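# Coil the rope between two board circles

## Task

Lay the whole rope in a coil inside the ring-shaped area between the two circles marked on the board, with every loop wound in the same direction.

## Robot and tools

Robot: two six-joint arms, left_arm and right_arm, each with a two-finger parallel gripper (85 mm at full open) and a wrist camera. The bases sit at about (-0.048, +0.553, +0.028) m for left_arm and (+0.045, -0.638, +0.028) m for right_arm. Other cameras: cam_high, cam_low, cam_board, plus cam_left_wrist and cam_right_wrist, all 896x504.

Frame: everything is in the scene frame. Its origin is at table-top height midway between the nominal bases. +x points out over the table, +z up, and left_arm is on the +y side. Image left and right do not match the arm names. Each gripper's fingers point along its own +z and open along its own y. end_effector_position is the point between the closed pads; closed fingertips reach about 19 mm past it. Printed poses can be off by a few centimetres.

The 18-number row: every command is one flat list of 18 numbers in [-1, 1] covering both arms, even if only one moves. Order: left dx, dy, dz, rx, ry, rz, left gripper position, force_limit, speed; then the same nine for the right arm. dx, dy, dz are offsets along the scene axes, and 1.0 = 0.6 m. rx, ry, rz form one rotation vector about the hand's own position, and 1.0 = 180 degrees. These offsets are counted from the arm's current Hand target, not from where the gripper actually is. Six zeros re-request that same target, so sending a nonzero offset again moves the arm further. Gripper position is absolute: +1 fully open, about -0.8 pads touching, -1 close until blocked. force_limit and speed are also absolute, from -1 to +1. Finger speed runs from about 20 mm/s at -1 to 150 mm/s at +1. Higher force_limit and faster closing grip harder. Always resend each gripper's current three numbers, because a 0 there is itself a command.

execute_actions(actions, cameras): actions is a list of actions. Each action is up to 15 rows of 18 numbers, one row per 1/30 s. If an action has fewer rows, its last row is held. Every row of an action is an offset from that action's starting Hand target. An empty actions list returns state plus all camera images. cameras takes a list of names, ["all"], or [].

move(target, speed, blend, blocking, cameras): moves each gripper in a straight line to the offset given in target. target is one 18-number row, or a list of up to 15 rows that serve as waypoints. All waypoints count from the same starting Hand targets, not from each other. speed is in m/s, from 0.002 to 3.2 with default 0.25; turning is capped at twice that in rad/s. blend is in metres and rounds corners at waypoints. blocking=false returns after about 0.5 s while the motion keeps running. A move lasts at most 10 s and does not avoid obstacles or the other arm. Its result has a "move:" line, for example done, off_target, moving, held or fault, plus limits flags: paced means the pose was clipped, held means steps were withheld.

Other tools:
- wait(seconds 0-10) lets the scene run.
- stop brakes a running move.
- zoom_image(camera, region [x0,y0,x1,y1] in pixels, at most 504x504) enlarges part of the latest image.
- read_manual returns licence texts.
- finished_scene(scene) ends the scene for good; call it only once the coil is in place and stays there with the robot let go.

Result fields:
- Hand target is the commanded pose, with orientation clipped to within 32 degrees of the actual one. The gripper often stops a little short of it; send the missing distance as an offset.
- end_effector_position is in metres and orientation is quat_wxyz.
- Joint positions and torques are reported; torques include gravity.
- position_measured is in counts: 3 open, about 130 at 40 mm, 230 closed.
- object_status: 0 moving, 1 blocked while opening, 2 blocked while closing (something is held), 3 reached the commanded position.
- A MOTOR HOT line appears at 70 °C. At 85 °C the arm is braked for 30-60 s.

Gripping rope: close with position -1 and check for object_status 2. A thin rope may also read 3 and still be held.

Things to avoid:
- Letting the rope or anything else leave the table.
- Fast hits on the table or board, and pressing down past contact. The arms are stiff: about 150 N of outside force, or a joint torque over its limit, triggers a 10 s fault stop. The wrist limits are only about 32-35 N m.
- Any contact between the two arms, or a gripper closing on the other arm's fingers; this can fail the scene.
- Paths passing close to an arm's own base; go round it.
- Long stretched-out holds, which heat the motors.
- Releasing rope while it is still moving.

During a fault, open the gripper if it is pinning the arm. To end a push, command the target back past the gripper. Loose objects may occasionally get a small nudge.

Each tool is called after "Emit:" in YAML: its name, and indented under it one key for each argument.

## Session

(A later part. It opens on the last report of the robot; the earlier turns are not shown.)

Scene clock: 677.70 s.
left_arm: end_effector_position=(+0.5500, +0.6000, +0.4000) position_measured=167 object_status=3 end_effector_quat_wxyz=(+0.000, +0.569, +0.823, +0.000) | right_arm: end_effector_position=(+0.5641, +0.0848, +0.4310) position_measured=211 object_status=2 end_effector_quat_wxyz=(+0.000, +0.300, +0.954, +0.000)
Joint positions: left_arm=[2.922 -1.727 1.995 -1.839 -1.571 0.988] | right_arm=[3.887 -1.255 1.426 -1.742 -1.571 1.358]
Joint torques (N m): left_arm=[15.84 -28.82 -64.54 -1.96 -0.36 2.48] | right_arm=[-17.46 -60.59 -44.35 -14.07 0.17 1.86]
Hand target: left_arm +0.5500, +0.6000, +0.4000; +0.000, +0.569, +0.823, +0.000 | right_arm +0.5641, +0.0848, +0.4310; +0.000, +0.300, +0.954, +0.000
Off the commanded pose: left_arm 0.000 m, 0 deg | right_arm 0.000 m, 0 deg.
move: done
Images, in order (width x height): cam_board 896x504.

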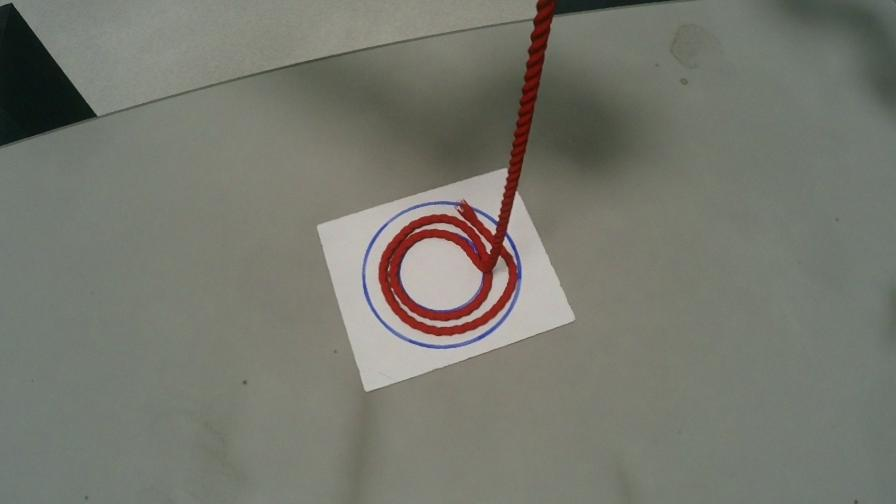

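Emit:
move:
  target:
    - [0,0,0,0,0,0,-0.3,-1,0,-0.0235,-0.0005,0.03,0,0,0.0389,-1,-1,-1]
    - [0,0,0,0,0,0,-0.3,-1,0,-0.042,-0.0015,0.055,0,0,0.0667,-1,-1,-1]
  speed: 0.04
  blend: [0.005,0]
  cameras: ["cam_board"]

Emit:
zoom_image:
  camera: "cam_board"
  region: [340, 170, 550, 360]

Scene clock: 683.10 s.
left_arm: end_effector_position=(+0.5500, +0.6000, +0.4000) position_measured=167 object_status=3 end_effector_quat_wxyz=(+0.000, +0.569, +0.823, +0.000) | right_arm: end_effector_position=(+0.5390, +0.0839, +0.4640) position_measured=211 object_status=2 end_effector_quat_wxyz=(+0.000, +0.199, +0.980, +0.000)
Joint positions: left_arm=[2.922 -1.727 1.995 -1.839 -1.571 0.988] | right_arm=[3.906 -1.288 1.412 -1.694 -1.571 1.168]
Joint torques (N m): left_arm=[16.23 -29.13 -65.31 -2.27 0.01 2.27] | right_arm=[31.39 -96.52 -60.91 0.04 2.52 -1.93]
Hand target: left_arm +0.5500, +0.6000, +0.4000; +0.000, +0.569, +0.823, +0.000 | right_arm +0.5389, +0.0839, +0.4640; +0.000, +0.199, +0.980, +0.000
Off the commanded pose: left_arm 0.000 m, 0 deg | right_arm 0.000 m, 0 deg.
move: done
Images, in order (width x height): cam_board 896x504.

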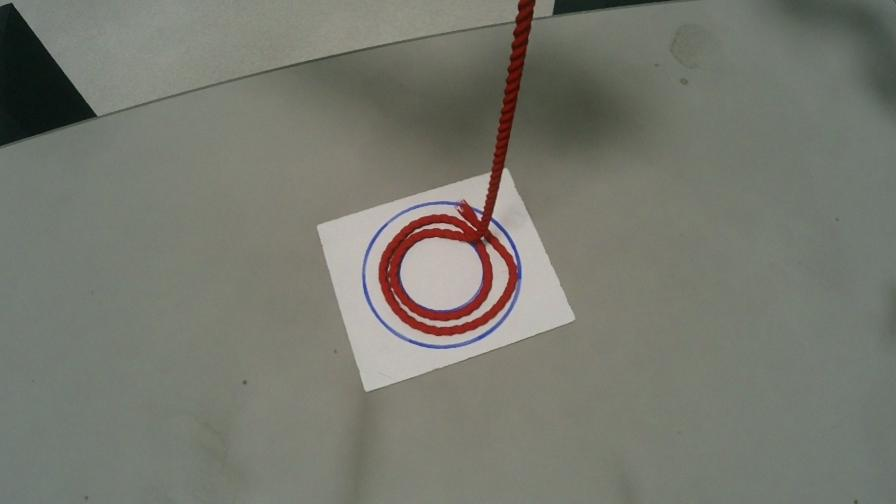

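Scaled by 2.400 from the camera's 896x504 image, which has a finer 1280x720 frame.

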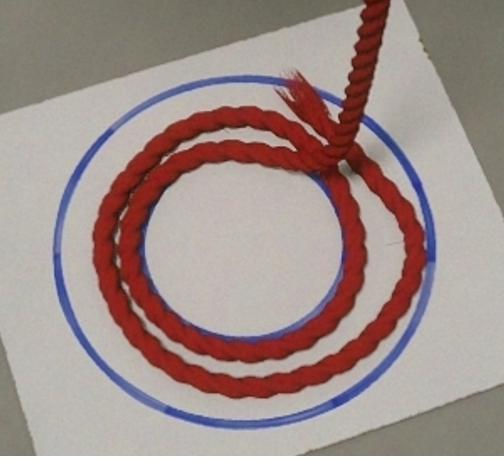

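Emit:
move:
  target: [0,0,0,0,0,0,-0.3,-1,0,0.016,0.01017,-0.02667,0,0,-0.0278,-1,-1,-1]
  speed: 0.04
  cameras: ["cam_board"]

Emit:
zoom_image:
  camera: "cam_board"
  region: [340, 170, 550, 360]

Scene clock: 685.53 s.
left_arm: end_effector_position=(+0.5500, +0.6000, +0.4000) position_measured=167 object_status=3 end_effector_quat_wxyz=(+0.000, +0.569, +0.823, +0.000) | right_arm: end_effector_position=(+0.5485, +0.0900, +0.4480) position_measured=211 object_status=2 end_effector_quat_wxyz=(+0.000, +0.242, +0.970, +0.000)
Joint positions: left_arm=[2.922 -1.727 1.995 -1.839 -1.571 0.988] | right_arm=[3.903 -1.267 1.412 -1.716 -1.571 1.252]
Joint torques (N m): left_arm=[15.17 -30.47 -65.07 -2.12 -0.28 2.09] | right_arm=[-16.36 -61.38 -46.9 -14.02 0.21 1.88]
Hand target: left_arm +0.5500, +0.6000, +0.4000; +0.000, +0.569, +0.823, +0.000 | right_arm +0.5485, +0.0900, +0.4480; +0.000, +0.242, +0.970, +0.000
Off the commanded pose: left_arm 0.000 m, 0 deg | right_arm 0.000 m, 0 deg.
move: done
Images, in order (width x height): cam_board 896x504.

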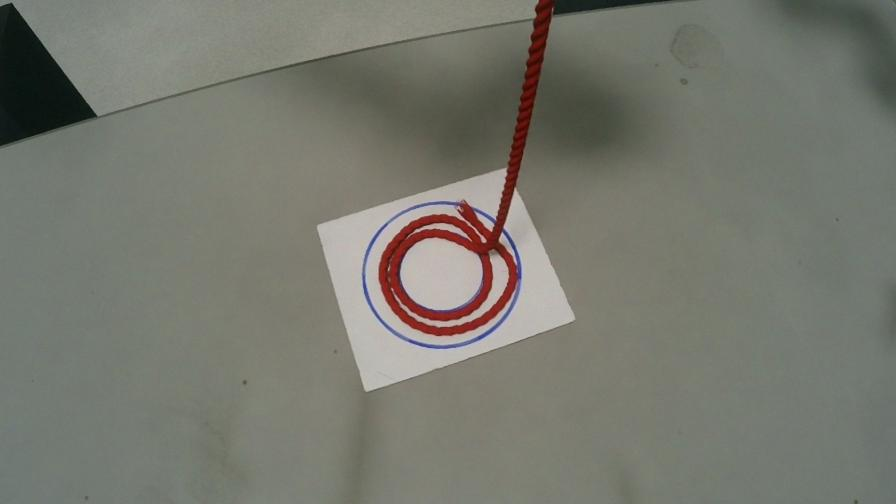

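Scaled by 2.400 from the camera's 896x504 image, which has a finer 1280x720 frame.

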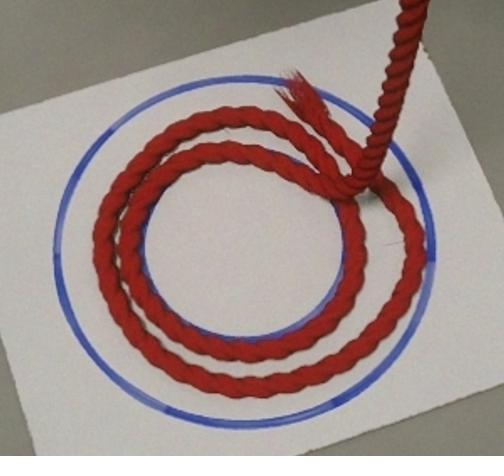

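Emit:
move:
  target:
    - [0,0,0,0,0,0,-0.3,-1,0,-0.016,-0.01017,0.0317,0,0,0.0278,-1,-1,-1]
    - [0,0,0,0,0,0,-0.3,-1,0,-0.016,-0.01017,-0.0017,0,0,0.0278,-1,-1,-1]
  speed: 0.04
  cameras: ["cam_board"]

Emit:
zoom_image:
  camera: "cam_board"
  region: [340, 170, 550, 360]

Scene clock: 695.90 s.
left_arm: end_effector_position=(+0.5500, +0.6000, +0.4000) position_measured=167 object_status=3 end_effector_quat_wxyz=(+0.000, +0.569, +0.823, +0.000) | right_arm: end_effector_position=(+0.5389, +0.0839, +0.4471) position_measured=211 object_status=2 end_effector_quat_wxyz=(+0.000, +0.199, +0.980, +0.000)
Joint positions: left_arm=[2.922 -1.727 1.995 -1.839 -1.571 0.988] | right_arm=[3.906 -1.284 1.436 -1.723 -1.571 1.167]
Joint torques (N m): left_arm=[18.42 -30.87 -62.8 -2.33 -0.89 2.16] | right_arm=[29.74 -59.36 -43.44 -14.31 2.39 -2.08]
Hand target: left_arm +0.5500, +0.6000, +0.4000; +0.000, +0.569, +0.823, +0.000 | right_arm +0.5389, +0.0839, +0.4470; +0.000, +0.199, +0.980, +0.000
Off the commanded pose: left_arm 0.000 m, 0 deg | right_arm 0.000 m, 0 deg.
move: done
Images, in order (width x height): cam_board 896x504.

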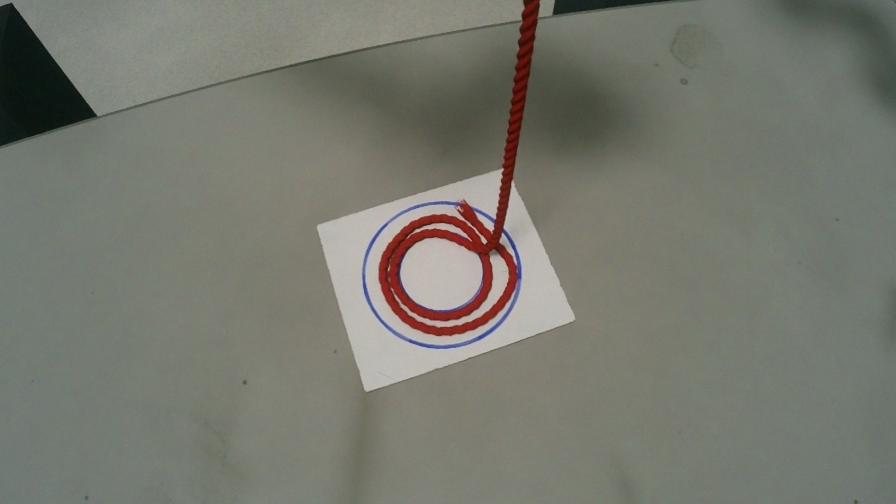

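Scaled by 2.400 from the camera's 896x504 image, which has a finer 1280x720 frame.

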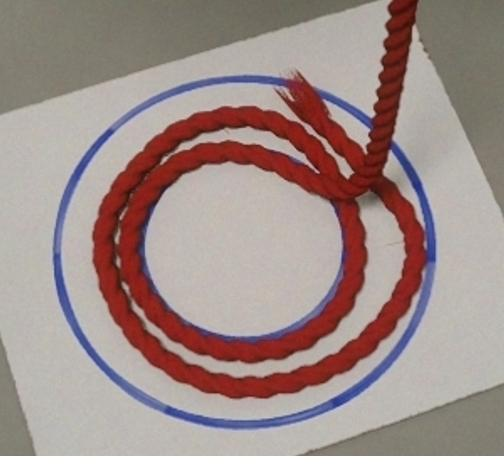

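Emit:
move:
  target:
    - [0,0,0,0,0,0,-0.3,-1,0,-0.0315,-0.01317,0.05,0,0,0.0556,-1,-1,-1]
    - [0,0,0,0,0,0,-0.3,-1,0,-0.05917,-0.0365,0.04167,0,0,0.1222,-1,-1,-1]
  speed: 0.05
  blend: [0.006,0]
  cameras: ["cam_board"]

Emit:
zoom_image:
  camera: "cam_board"
  region: [340, 170, 550, 360]

Scene clock: 705.13 s.
left_arm: end_effector_position=(+0.5500, +0.6000, +0.4000) position_measured=167 object_status=3 end_effector_quat_wxyz=(+0.000, +0.569, +0.823, +0.000) | right_arm: end_effector_position=(+0.5035, +0.0620, +0.4720) position_measured=211 object_status=2 end_effector_quat_wxyz=(+0.000, +0.009, +1.000, +0.000)
Joint positions: left_arm=[2.922 -1.727 1.995 -1.839 -1.571 0.988] | right_arm=[3.917 -1.353 1.48 -1.698 -1.571 0.795]
Joint torques (N m): left_arm=[15.13 -31.89 -64.47 -2.7 -0.47 1.81] | right_arm=[31.26 -90.75 -44.84 -14.01 2.25 -1.89]
Hand target: left_arm +0.5500, +0.6000, +0.4000; +0.000, +0.569, +0.823, +0.000 | right_arm +0.5034, +0.0620, +0.4720; +0.000, +0.008, +1.000, +0.000
Off the commanded pose: left_arm 0.000 m, 0 deg | right_arm 0.000 m, 0 deg.
move: done
Images, in order (width x height): cam_board 896x504.

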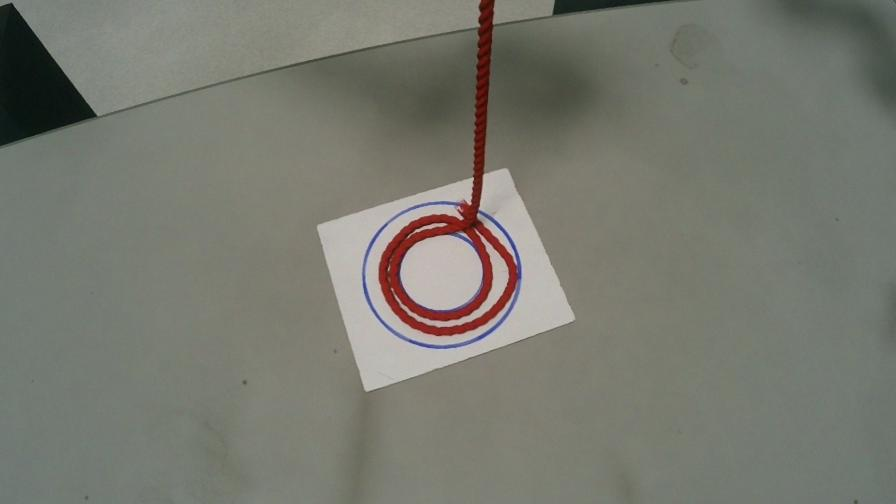

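Scaled by 2.400 from the camera's 896x504 image, which has a finer 1280x720 frame.

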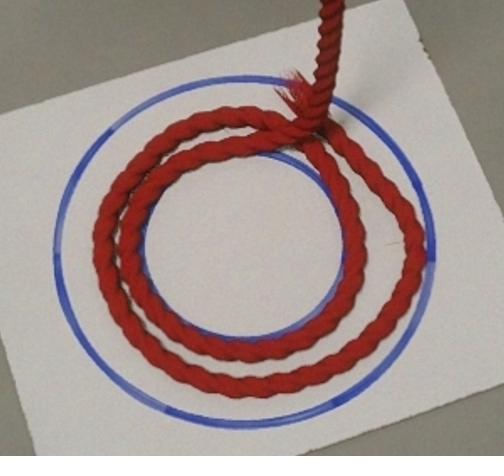

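Emit:
move:
  target:
    - [0,0,0,0,0,0,-0.3,-1,0,0.031,0.03,-0.01333,0,0,-0.0778,-1,-1,-1]
    - [0,0,0,0,0,0,-0.3,-1,0,0.05917,0.04083,-0.02833,0,0,-0.1222,-1,-1,-1]
  speed: 0.05
  blend: [0.006,0]
  cameras: ["cam_board"]

Emit:
zoom_image:
  camera: "cam_board"
  region: [340, 170, 550, 360]

Scene clock: 711.20 s.
left_arm: end_effector_position=(+0.5500, +0.6000, +0.4000) position_measured=167 object_status=3 end_effector_quat_wxyz=(+0.000, +0.569, +0.823, +0.000) | right_arm: end_effector_position=(+0.5389, +0.0865, +0.4550) position_measured=211 object_status=2 end_effector_quat_wxyz=(+0.000, +0.199, +0.980, +0.000)
Joint positions: left_arm=[2.922 -1.727 1.995 -1.839 -1.571 0.988] | right_arm=[3.908 -1.283 1.42 -1.709 -1.571 1.169]
Joint torques (N m): left_arm=[16.08 -31.76 -64.22 -2.52 -0.23 1.44] | right_arm=[-16.9 -59.83 -61.13 -14.16 0.08 1.67]
Hand target: left_arm +0.5500, +0.6000, +0.4000; +0.000, +0.569, +0.823, +0.000 | right_arm +0.5389, +0.0865, +0.4550; +0.000, +0.199, +0.980, +0.000
Off the commanded pose: left_arm 0.000 m, 0 deg | right_arm 0.000 m, 0 deg.
move: done
Images, in order (width x height): cam_board 896x504.

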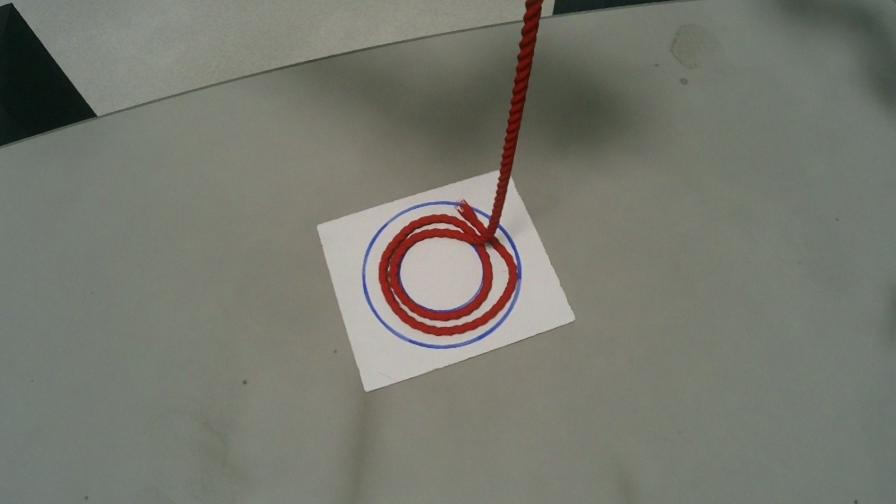

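Scaled by 2.400 from the camera's 896x504 image, which has a finer 1280x720 frame.

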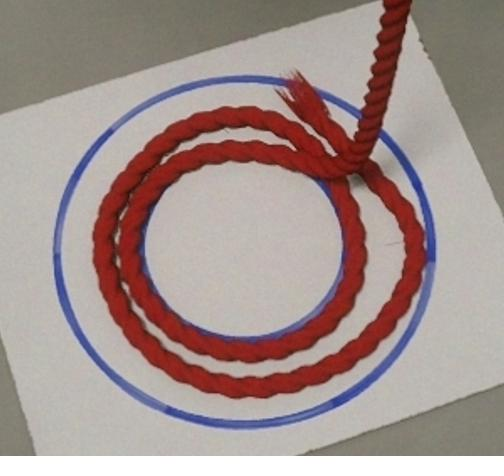

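Emit:
move:
  target: [0,0,0,0,0,0,-0.3,-1,0,0.01517,0.00667,-0.015,0,0,-0.0278,-1,-1,-1]
  speed: 0.05
  cameras: ["cam_board"]

Emit:
zoom_image:
  camera: "cam_board"
  region: [340, 170, 550, 360]

Scene clock: 715.03 s.
left_arm: end_effector_position=(+0.5500, +0.6000, +0.4000) position_measured=167 object_status=3 end_effector_quat_wxyz=(+0.000, +0.569, +0.823, +0.000) | right_arm: end_effector_position=(+0.5480, +0.0905, +0.4460) position_measured=211 object_status=2 end_effector_quat_wxyz=(+0.000, +0.242, +0.970, +0.000)
Joint positions: left_arm=[2.922 -1.727 1.995 -1.839 -1.571 0.988] | right_arm=[3.904 -1.267 1.415 -1.719 -1.571 1.253]
Joint torques (N m): left_arm=[14.9 -34.16 -63.34 -2.71 -0.03 1.85] | right_arm=[-17.1 -60.13 -60.64 -13.99 0.15 1.56]
Hand target: left_arm +0.5500, +0.6000, +0.4000; +0.000, +0.569, +0.823, +0.000 | right_arm +0.5480, +0.0905, +0.4460; +0.000, +0.242, +0.970, +0.000
Off the commanded pose: left_arm 0.000 m, 0 deg | right_arm 0.000 m, 0 deg.
move: done
Images, in order (width x height): cam_board 896x504.

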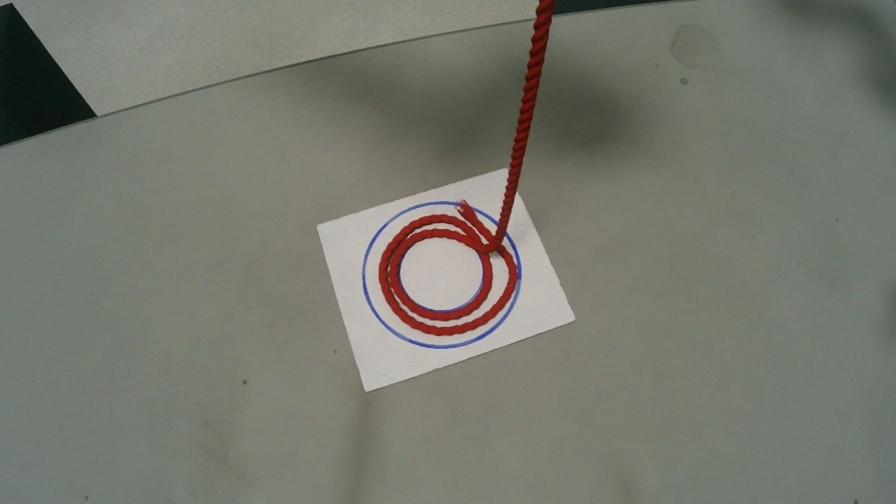

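Scaled by 2.400 from the camera's 896x504 image, which has a finer 1280x720 frame.

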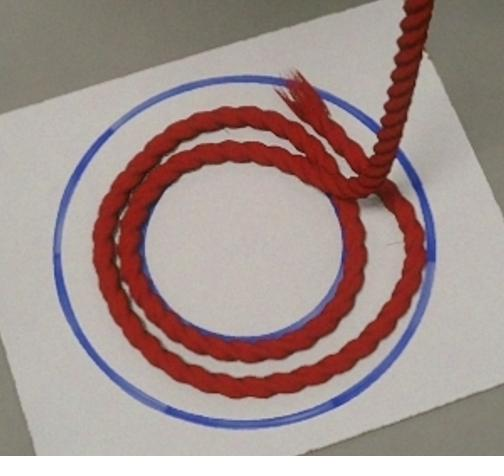

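Emit:
move:
  target: [0,0,0,0,0,0,-0.3,-1,0,0.02,0,-0.02,0,0,-0.0278,-1,-1,-1]
  speed: 0.05
  cameras: ["cam_board"]

Emit:
zoom_image:
  camera: "cam_board"
  region: [340, 170, 550, 360]

Scene clock: 718.13 s.
left_arm: end_effector_position=(+0.5500, +0.6000, +0.4000) position_measured=167 object_status=3 end_effector_quat_wxyz=(+0.000, +0.569, +0.823, +0.000) | right_arm: end_effector_position=(+0.5600, +0.0905, +0.4340) position_measured=211 object_status=2 end_effector_quat_wxyz=(+0.000, +0.284, +0.959, +0.000)
Joint positions: left_arm=[2.922 -1.727 1.995 -1.839 -1.571 0.988] | right_arm=[3.895 -1.252 1.417 -1.736 -1.571 1.331]
Joint torques (N m): left_arm=[12.72 -31.3 -63.63 -2.76 -0.3 1.24] | right_arm=[-17.64 -62.14 -44.02 -14.17 0.12 1.64]
Hand target: left_arm +0.5500, +0.6000, +0.4000; +0.000, +0.569, +0.823, +0.000 | right_arm +0.5600, +0.0905, +0.4340; +0.000, +0.284, +0.959, +0.000
Off the commanded pose: left_arm 0.000 m, 0 deg | right_arm 0.000 m, 0 deg.
move: done
Images, in order (width x height): cam_board 896x504.

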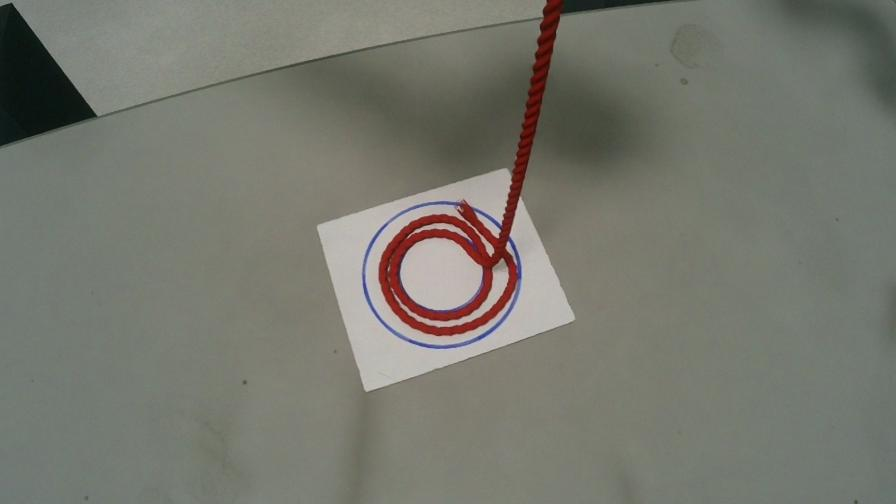

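Scaled by 2.400 from the camera's 896x504 image, which has a finer 1280x720 frame.

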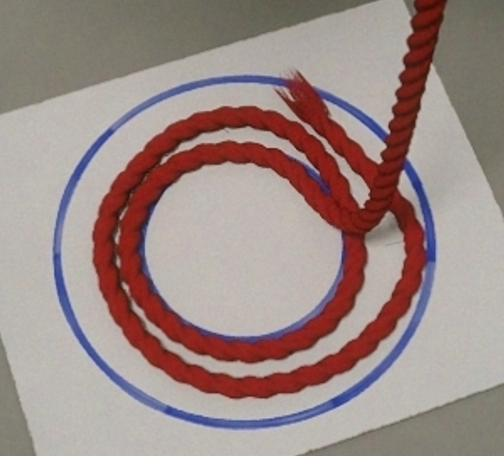

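Emit:
move:
  target:
    - [0,0,0,0,0,0,-0.3,-1,0,-0.03517,-0.00667,0.05167,0,0,0.0556,-1,-1,-1]
    - [0,0,0,0,0,0,-0.3,-1,0,-0.09433,-0.0475,0.08,0,0,0.1778,-1,-1,-1]
    - [0,0,0,0,0,0,-0.3,-1,0,-0.11383,-0.0815,0.105,0,0,0.2444,-1,-1,-1]
    - [0,0,0,0,0,0,-0.3,-1,0,-0.12167,-0.1125,0.13,0,0,0.3,-1,-1,-1]
  speed: 0.06
  blend: [0.006,0.006,0.006,0]
  cameras: ["cam_board"]

Emit:
zoom_image:
  camera: "cam_board"
  region: [340, 170, 550, 360]

Scene clock: 738.90 s.
left_arm: end_effector_position=(+0.5500, +0.6000, +0.4000) position_measured=167 object_status=3 end_effector_quat_wxyz=(+0.000, +0.569, +0.823, +0.000) | right_arm: end_effector_position=(+0.4870, +0.0230, +0.5120) position_measured=211 object_status=2 end_effector_quat_wxyz=(+0.000, -0.182, +0.983, +0.000)
Joint positions: left_arm=[2.922 -1.727 1.995 -1.839 -1.571 0.988] | right_arm=[3.896 -1.429 1.5 -1.642 -1.571 0.39]
Joint torques (N m): left_arm=[11.61 -31.92 -63.55 -3.32 -0.5 1.4] | right_arm=[-17.12 -83.82 -44.9 -0.25 2.45 -2.33]
Hand target: left_arm +0.5500, +0.6000, +0.4000; +0.000, +0.569, +0.823, +0.000 | right_arm +0.4870, +0.0230, +0.5120; +0.000, -0.182, +0.983, +0.000
Off the commanded pose: left_arm 0.000 m, 0 deg | right_arm 0.000 m, 0 deg.
move: done
Images, in order (width x height): cam_board 896x504.

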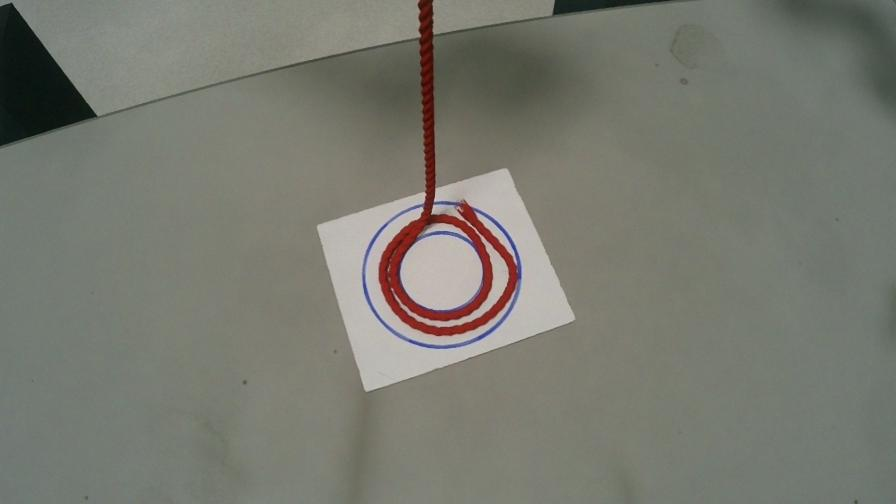

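Scaled by 2.400 from the camera's 896x504 image, which has a finer 1280x720 frame.

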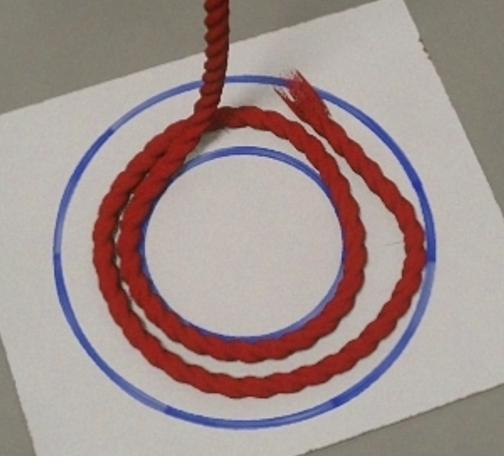

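Emit:
move:
  target:
    - [0,0,0,0,0,0,-0.3,-1,0,0.008,0.038,-0.03167,0,0,-0.0278,-1,-1,-1]
    - [0,0,0,0,0,0,-0.3,-1,0,0.00333,0.06833,-0.06333,0,0,-0.0556,-1,-1,-1]
  speed: 0.05
  blend: [0.006,0]
  cameras: ["cam_board"]

Emit:
zoom_image:
  camera: "cam_board"
  region: [340, 170, 550, 360]

Scene clock: 745.53 s.
left_arm: end_effector_position=(+0.5500, +0.6000, +0.4000) position_measured=167 object_status=3 end_effector_quat_wxyz=(+0.000, +0.569, +0.823, +0.000) | right_arm: end_effector_position=(+0.4890, +0.0640, +0.4740) position_measured=211 object_status=2 end_effector_quat_wxyz=(+0.000, -0.096, +0.995, +0.000)
Joint positions: left_arm=[2.922 -1.727 1.995 -1.839 -1.571 0.988] | right_arm=[3.931 -1.364 1.489 -1.697 -1.571 0.599]
Joint torques (N m): left_arm=[13.4 -32.19 -63.8 -2.95 0.01 0.59] | right_arm=[30.05 -52.05 -47.25 -14.05 0.2 1.59]
Hand target: left_arm +0.5500, +0.6000, +0.4000; +0.000, +0.569, +0.823, +0.000 | right_arm +0.4890, +0.0640, +0.4740; +0.000, -0.096, +0.995, +0.000
Off the commanded pose: left_arm 0.000 m, 0 deg | right_arm 0.000 m, 0 deg.
move: done
Images, in order (width x height): cam_board 896x504.

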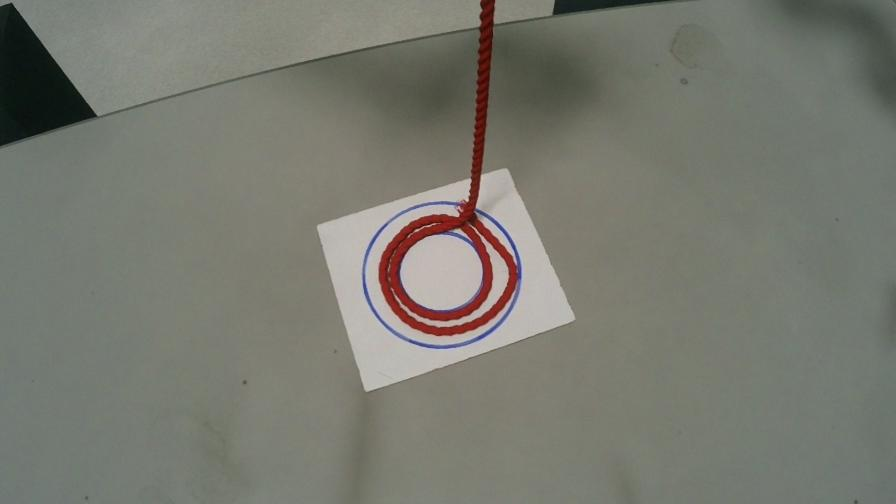

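Scaled by 2.400 from the camera's 896x504 image, which has a finer 1280x720 frame.

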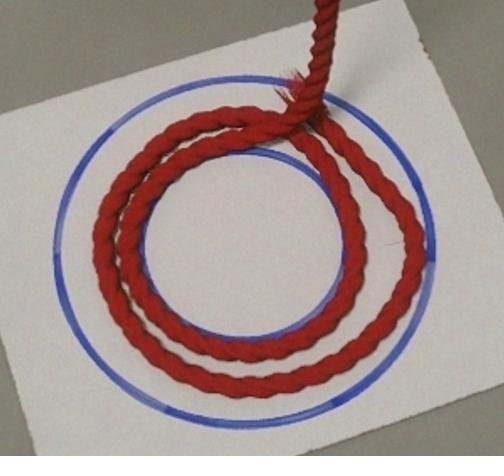

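Emit:
move:
  target: [0,0,0,0,0,0,-0.3,-1,0,0.03717,0.0235,-0.02417,0,0,-0.0722,-1,-1,-1]
  speed: 0.05
  cameras: ["cam_board"]

Emit:
zoom_image:
  camera: "cam_board"
  region: [340, 170, 550, 360]

Scene clock: 751.33 s.
left_arm: end_effector_position=(+0.5500, +0.6000, +0.4000) position_measured=167 object_status=3 end_effector_quat_wxyz=(+0.000, +0.569, +0.823, +0.000) | right_arm: end_effector_position=(+0.5113, +0.0781, +0.4595) position_measured=211 object_status=2 end_effector_quat_wxyz=(+0.000, +0.017, +1.000, +0.000)
Joint positions: left_arm=[2.922 -1.727 1.995 -1.839 -1.571 0.988] | right_arm=[3.924 -1.321 1.461 -1.712 -1.571 0.819]
Joint torques (N m): left_arm=[11.79 -29.79 -63.94 -2.83 -0.36 0.74] | right_arm=[-16.77 -56.04 -60.66 -14.08 0.14 1.84]
Hand target: left_arm +0.5500, +0.6000, +0.4000; +0.000, +0.569, +0.823, +0.000 | right_arm +0.5113, +0.0781, +0.4595; +0.000, +0.017, +1.000, +0.000
Off the commanded pose: left_arm 0.000 m, 0 deg | right_arm 0.000 m, 0 deg.
move: done
Images, in order (width x height): cam_board 896x504.

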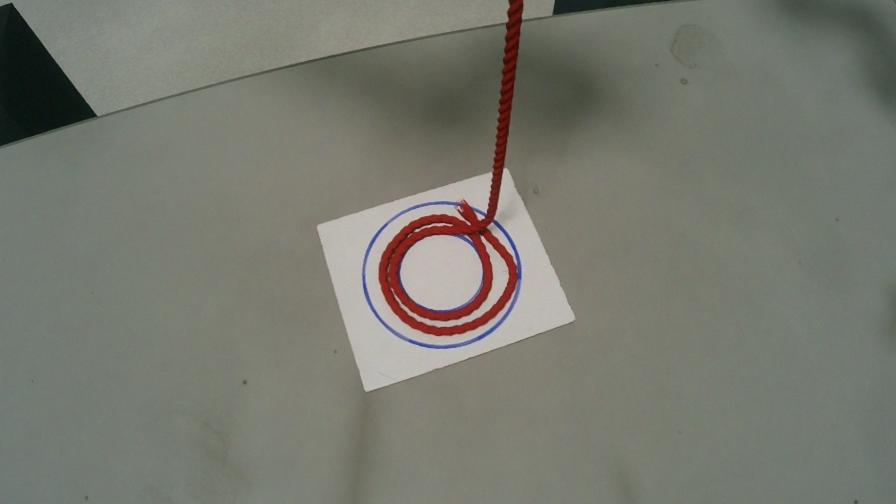

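Scaled by 2.400 from the camera's 896x504 image, which has a finer 1280x720 frame.

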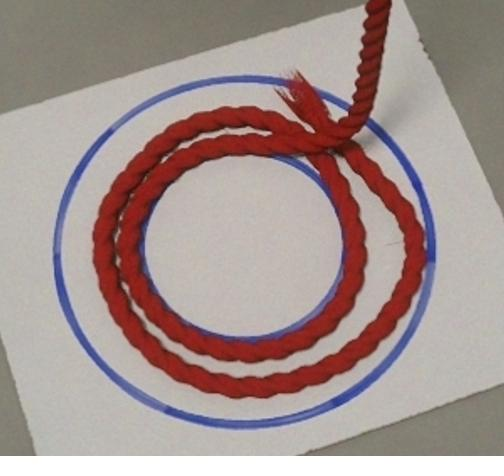

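Emit:
move:
  target: [0,0,0,0,0,0,-0.3,-1,0,0.03783,0.01567,-0.02333,0,0,-0.0556,-1,-1,-1]
  speed: 0.05
  cameras: ["cam_board"]

Emit:
zoom_image:
  camera: "cam_board"
  region: [340, 170, 550, 360]

Scene clock: 754.97 s.
left_arm: end_effector_position=(+0.5500, +0.6000, +0.4000) position_measured=167 object_status=3 end_effector_quat_wxyz=(+0.000, +0.569, +0.823, +0.000) | right_arm: end_effector_position=(+0.5340, +0.0875, +0.4455) position_measured=211 object_status=2 end_effector_quat_wxyz=(+0.000, +0.104, +0.995, +0.000)
Joint positions: left_arm=[2.922 -1.727 1.995 -1.839 -1.571 0.988] | right_arm=[3.913 -1.284 1.438 -1.726 -1.571 0.983]
Joint torques (N m): left_arm=[14.06 -32.98 -63.2 -3.67 -0.39 0.79] | right_arm=[-16.46 -58.63 -60.82 -14.05 0.16 1.7]
Hand target: left_arm +0.5500, +0.6000, +0.4000; +0.000, +0.569, +0.823, +0.000 | right_arm +0.5340, +0.0875, +0.4455; +0.000, +0.104, +0.995, +0.000
Off the commanded pose: left_arm 0.000 m, 0 deg | right_arm 0.000 m, 0 deg.
move: done
Images, in order (width x height): cam_board 896x504.

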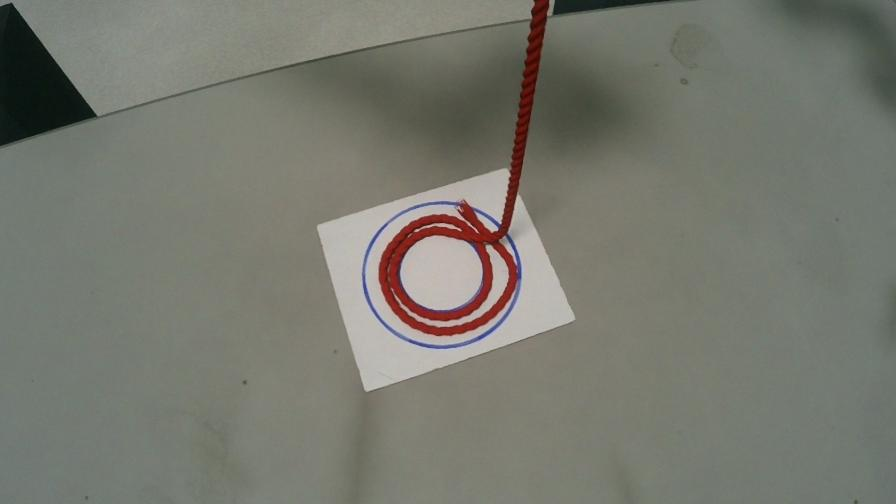

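Scaled by 2.400 from the camera's 896x504 image, which has a finer 1280x720 frame.

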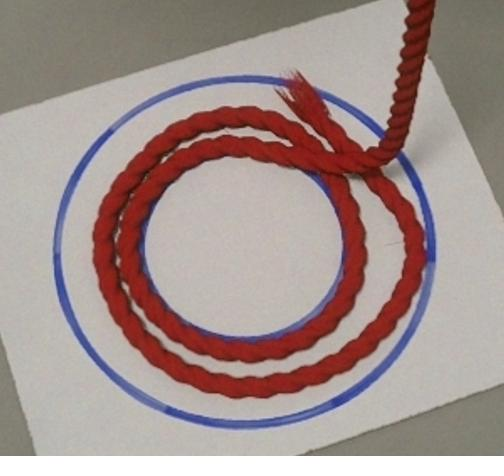

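Emit:
move:
  target: [0,0,0,0,0,0,-0.3,-1,0,0.02333,0.01167,-0.0125,0,0,-0.0778,-1,-1,-1]
  speed: 0.05
  cameras: ["cam_board"]

Emit:
zoom_image:
  camera: "cam_board"
  region: [340, 170, 550, 360]

Scene clock: 793.17 s.
left_arm: end_effector_position=(+0.5500, +0.6000, +0.4000) position_measured=167 object_status=3 end_effector_quat_wxyz=(+0.000, +0.569, +0.823, +0.000) | right_arm: end_effector_position=(+0.5480, +0.0945, +0.4380) position_measured=211 object_status=2 end_effector_quat_wxyz=(+0.000, +0.225, +0.974, +0.000)
Joint positions: left_arm=[2.922 -1.727 1.995 -1.839 -1.571 0.988] | right_arm=[3.907 -1.259 1.419 -1.731 -1.571 1.222]
Joint torques (N m): left_arm=[13.81 -35.07 -63.67 -3.42 -0.17 0.23] | right_arm=[-18.01 -61.08 -60.38 -14.04 0.14 1.5]
Hand target: left_arm +0.5500, +0.6000, +0.4000; +0.000, +0.569, +0.823, +0.000 | right_arm +0.5480, +0.0945, +0.4380; +0.000, +0.225, +0.974, +0.000
Off the commanded pose: left_arm 0.000 m, 0 deg | right_arm 0.000 m, 0 deg.
move: done
Images, in order (width x height): cam_board 896x504.

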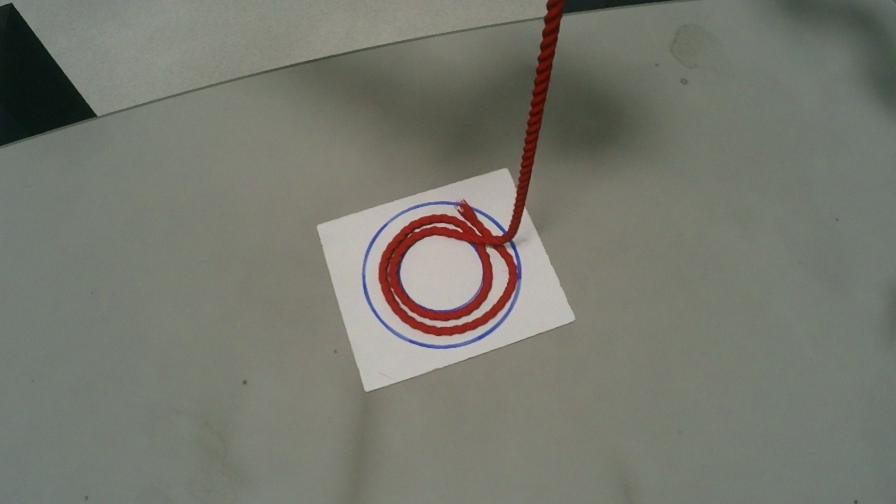

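Scaled by 2.400 from the camera's 896x504 image, which has a finer 1280x720 frame.

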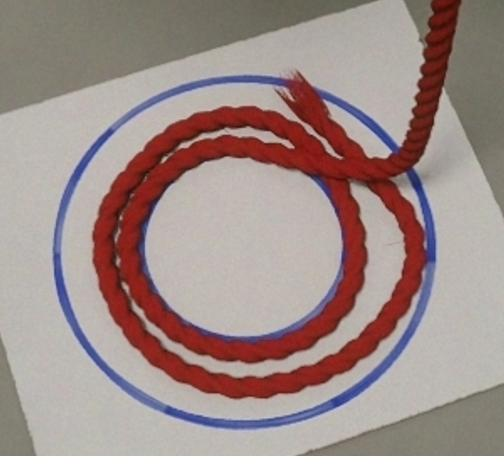

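Emit:
move:
  target: [0,0,0,0,0,0,-0.3,-1,0,0.02333,0,-0.02,0,0,-0.0333,-1,-1,-1]
  speed: 0.05
  cameras: ["cam_board"]

Emit:
zoom_image:
  camera: "cam_board"
  region: [340, 170, 550, 360]

Scene clock: 796.10 s.
left_arm: end_effector_position=(+0.5500, +0.6000, +0.4000) position_measured=167 object_status=3 end_effector_quat_wxyz=(+0.000, +0.569, +0.823, +0.000) | right_arm: end_effector_position=(+0.5620, +0.0945, +0.4260) position_measured=211 object_status=2 end_effector_quat_wxyz=(+0.000, +0.275, +0.961, +0.000)
Joint positions: left_arm=[2.922 -1.727 1.995 -1.839 -1.571 0.988] | right_arm=[3.896 -1.243 1.418 -1.747 -1.571 1.315]
Joint torques (N m): left_arm=[12.32 -33.25 -62.18 -3.64 -0.56 0.66] | right_arm=[-17.73 -63.17 -60.86 -14.1 0.16 1.44]
Hand target: left_arm +0.5500, +0.6000, +0.4000; +0.000, +0.569, +0.823, +0.000 | right_arm +0.5620, +0.0945, +0.4260; +0.000, +0.276, +0.961, +0.000
Off the commanded pose: left_arm 0.000 m, 0 deg | right_arm 0.000 m, 0 deg.
move: done
Images, in order (width x height): cam_board 896x504.

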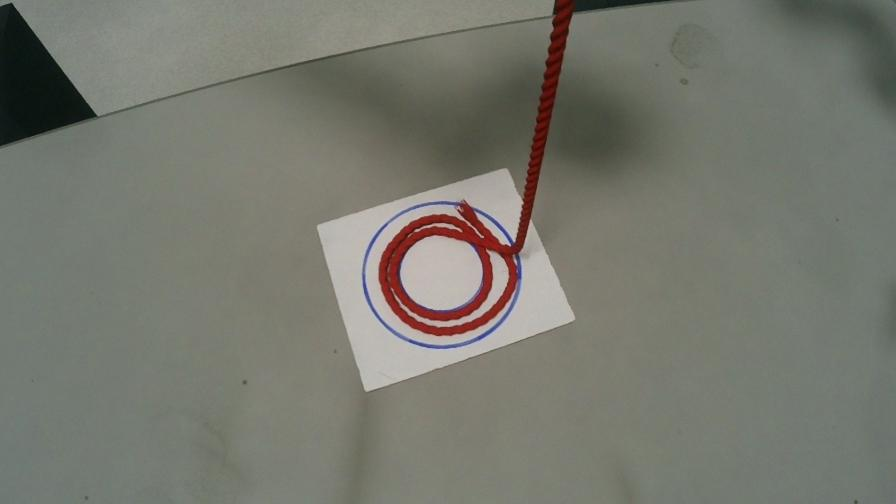

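Scaled by 2.400 from the camera's 896x504 image, which has a finer 1280x720 frame.

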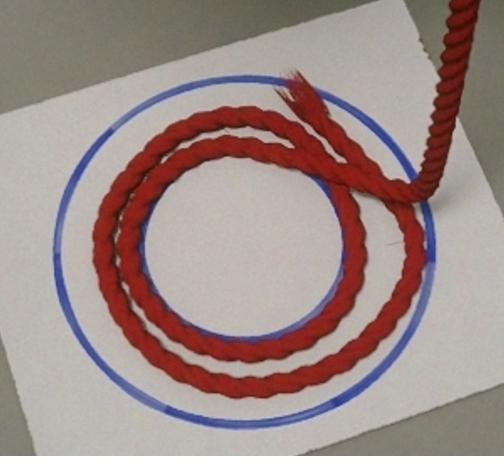

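Emit:
move:
  target: [0,0,0,0,0,0,-0.3,-1,0,0.02333,-0.005,-0.02167,0,0,-0.0444,-1,-1,-1]
  speed: 0.05
  cameras: ["cam_board"]

Emit:
zoom_image:
  camera: "cam_board"
  region: [340, 170, 550, 360]

Scene clock: 799.33 s.
left_arm: end_effector_position=(+0.5500, +0.6000, +0.4000) position_measured=167 object_status=3 end_effector_quat_wxyz=(+0.000, +0.569, +0.823, +0.000) | right_arm: end_effector_position=(+0.5760, +0.0915, +0.4130) position_measured=211 object_status=2 end_effector_quat_wxyz=(+0.000, +0.342, +0.940, +0.000)
Joint positions: left_arm=[2.922 -1.727 1.995 -1.839 -1.571 0.988] | right_arm=[3.883 -1.229 1.423 -1.765 -1.571 1.441]
Joint torques (N m): left_arm=[10.76 -33.4 -62.79 -3.47 -0.14 0.53] | right_arm=[-16.37 -63.27 -44.06 -14.17 0.07 1.72]
Hand target: left_arm +0.5500, +0.6000, +0.4000; +0.000, +0.569, +0.823, +0.000 | right_arm +0.5760, +0.0915, +0.4130; +0.000, +0.342, +0.940, +0.000
Off the commanded pose: left_arm 0.000 m, 0 deg | right_arm 0.000 m, 0 deg.
move: done
Images, in order (width x height): cam_board 896x504.

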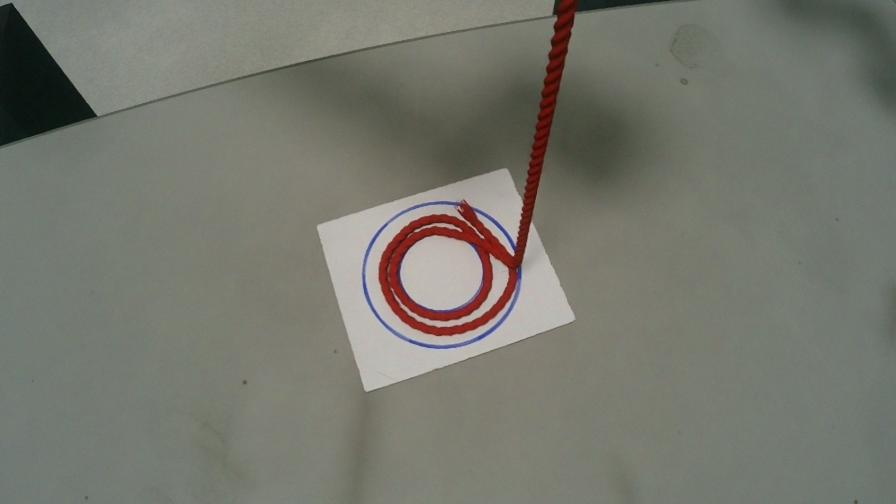

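Scaled by 2.400 from the camera's 896x504 image, which has a finer 1280x720 frame.

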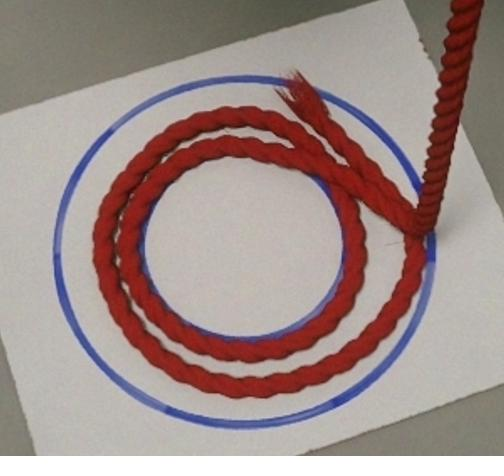

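Emit:
move:
  target: [0,0,0,0,0,0,-0.3,-1,0,0.01667,-0.0175,-0.00333,0,0,-0.0222,-1,-1,-1]
  speed: 0.05
  cameras: ["cam_board"]

Emit:
zoom_image:
  camera: "cam_board"
  region: [340, 170, 550, 360]

Scene clock: 803.60 s.
left_arm: end_effector_position=(+0.5500, +0.6000, +0.4000) position_measured=167 object_status=3 end_effector_quat_wxyz=(+0.000, +0.569, +0.823, +0.000) | right_arm: end_effector_position=(+0.5860, +0.0811, +0.4110) position_measured=211 object_status=2 end_effector_quat_wxyz=(+0.000, +0.374, +0.927, +0.000)
Joint positions: left_arm=[2.922 -1.727 1.995 -1.839 -1.571 0.988] | right_arm=[3.867 -1.233 1.431 -1.77 -1.571 1.495]
Joint torques (N m): left_arm=[12.16 -33.29 -63.61 -3.77 -0.19 -0.1] | right_arm=[-16.95 -101.18 -44.12 -14.09 0.01 0.93]
Hand target: left_arm +0.5500, +0.6000, +0.4000; +0.000, +0.569, +0.823, +0.000 | right_arm +0.5860, +0.0810, +0.4110; +0.000, +0.374, +0.927, +0.000
Off the commanded pose: left_arm 0.000 m, 0 deg | right_arm 0.000 m, 0 deg.
move: done
Images, in order (width x height): cam_board 896x504.

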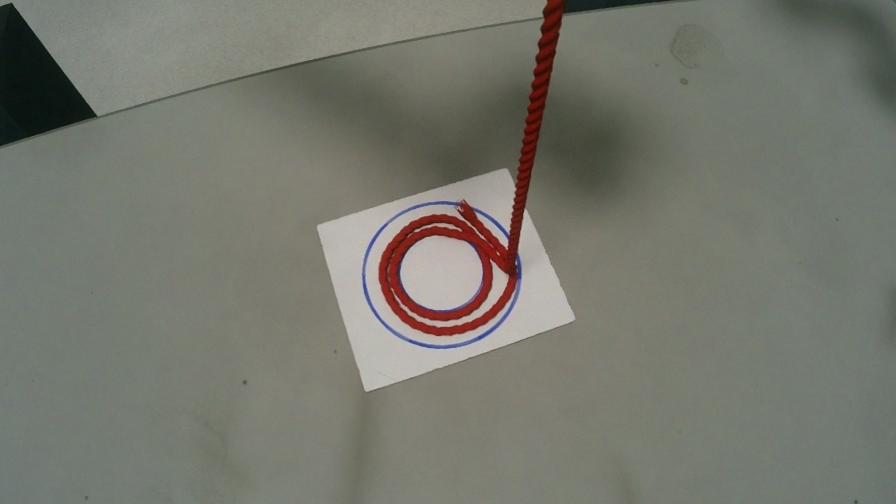

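Scaled by 2.400 from the camera's 896x504 image, which has a finer 1280x720 frame.

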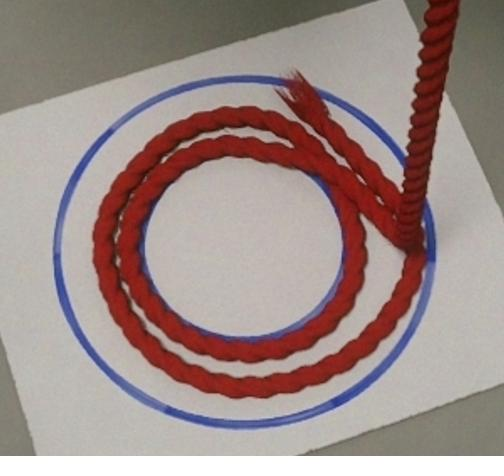

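Emit:
move:
  target: [0,0,0,0,0,0,-0.3,-1,0,0.01917,-0.01417,-0.025,0,0,-0.0389,-1,-1,-1]
  speed: 0.05
  cameras: ["cam_board"]

Emit:
zoom_image:
  camera: "cam_board"
  region: [340, 170, 550, 360]

Scene clock: 807.47 s.
left_arm: end_effector_position=(+0.5500, +0.6000, +0.4000) position_measured=167 object_status=3 end_effector_quat_wxyz=(+0.000, +0.569, +0.823, +0.000) | right_arm: end_effector_position=(+0.5975, +0.0725, +0.3960) position_measured=211 object_status=2 end_effector_quat_wxyz=(+0.000, +0.430, +0.903, +0.000)
Joint positions: left_arm=[2.922 -1.727 1.995 -1.839 -1.571 0.988] | right_arm=[3.851 -1.227 1.451 -1.794 -1.571 1.601]
Joint torques (N m): left_arm=[11.82 -34.54 -62.67 -3.81 -0.26 0.15] | right_arm=[-17.4 -64.68 -43.63 -13.96 0.23 1.35]
Hand target: left_arm +0.5500, +0.6000, +0.4000; +0.000, +0.569, +0.823, +0.000 | right_arm +0.5975, +0.0725, +0.3960; +0.000, +0.430, +0.903, +0.000
Off the commanded pose: left_arm 0.000 m, 0 deg | right_arm 0.000 m, 0 deg.
move: done
Images, in order (width x height): cam_board 896x504.

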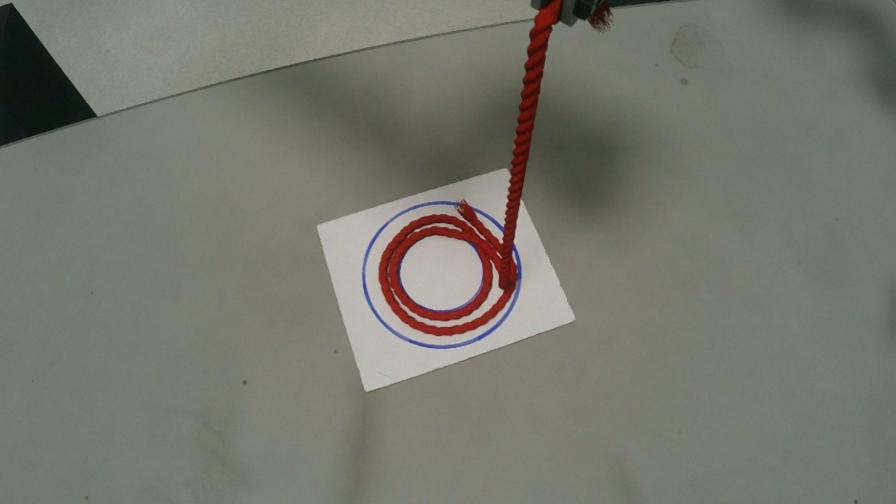

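Scaled by 2.400 from the camera's 896x504 image, which has a finer 1280x720 frame.

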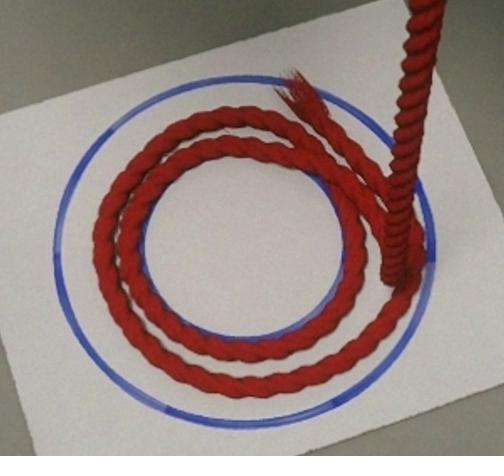

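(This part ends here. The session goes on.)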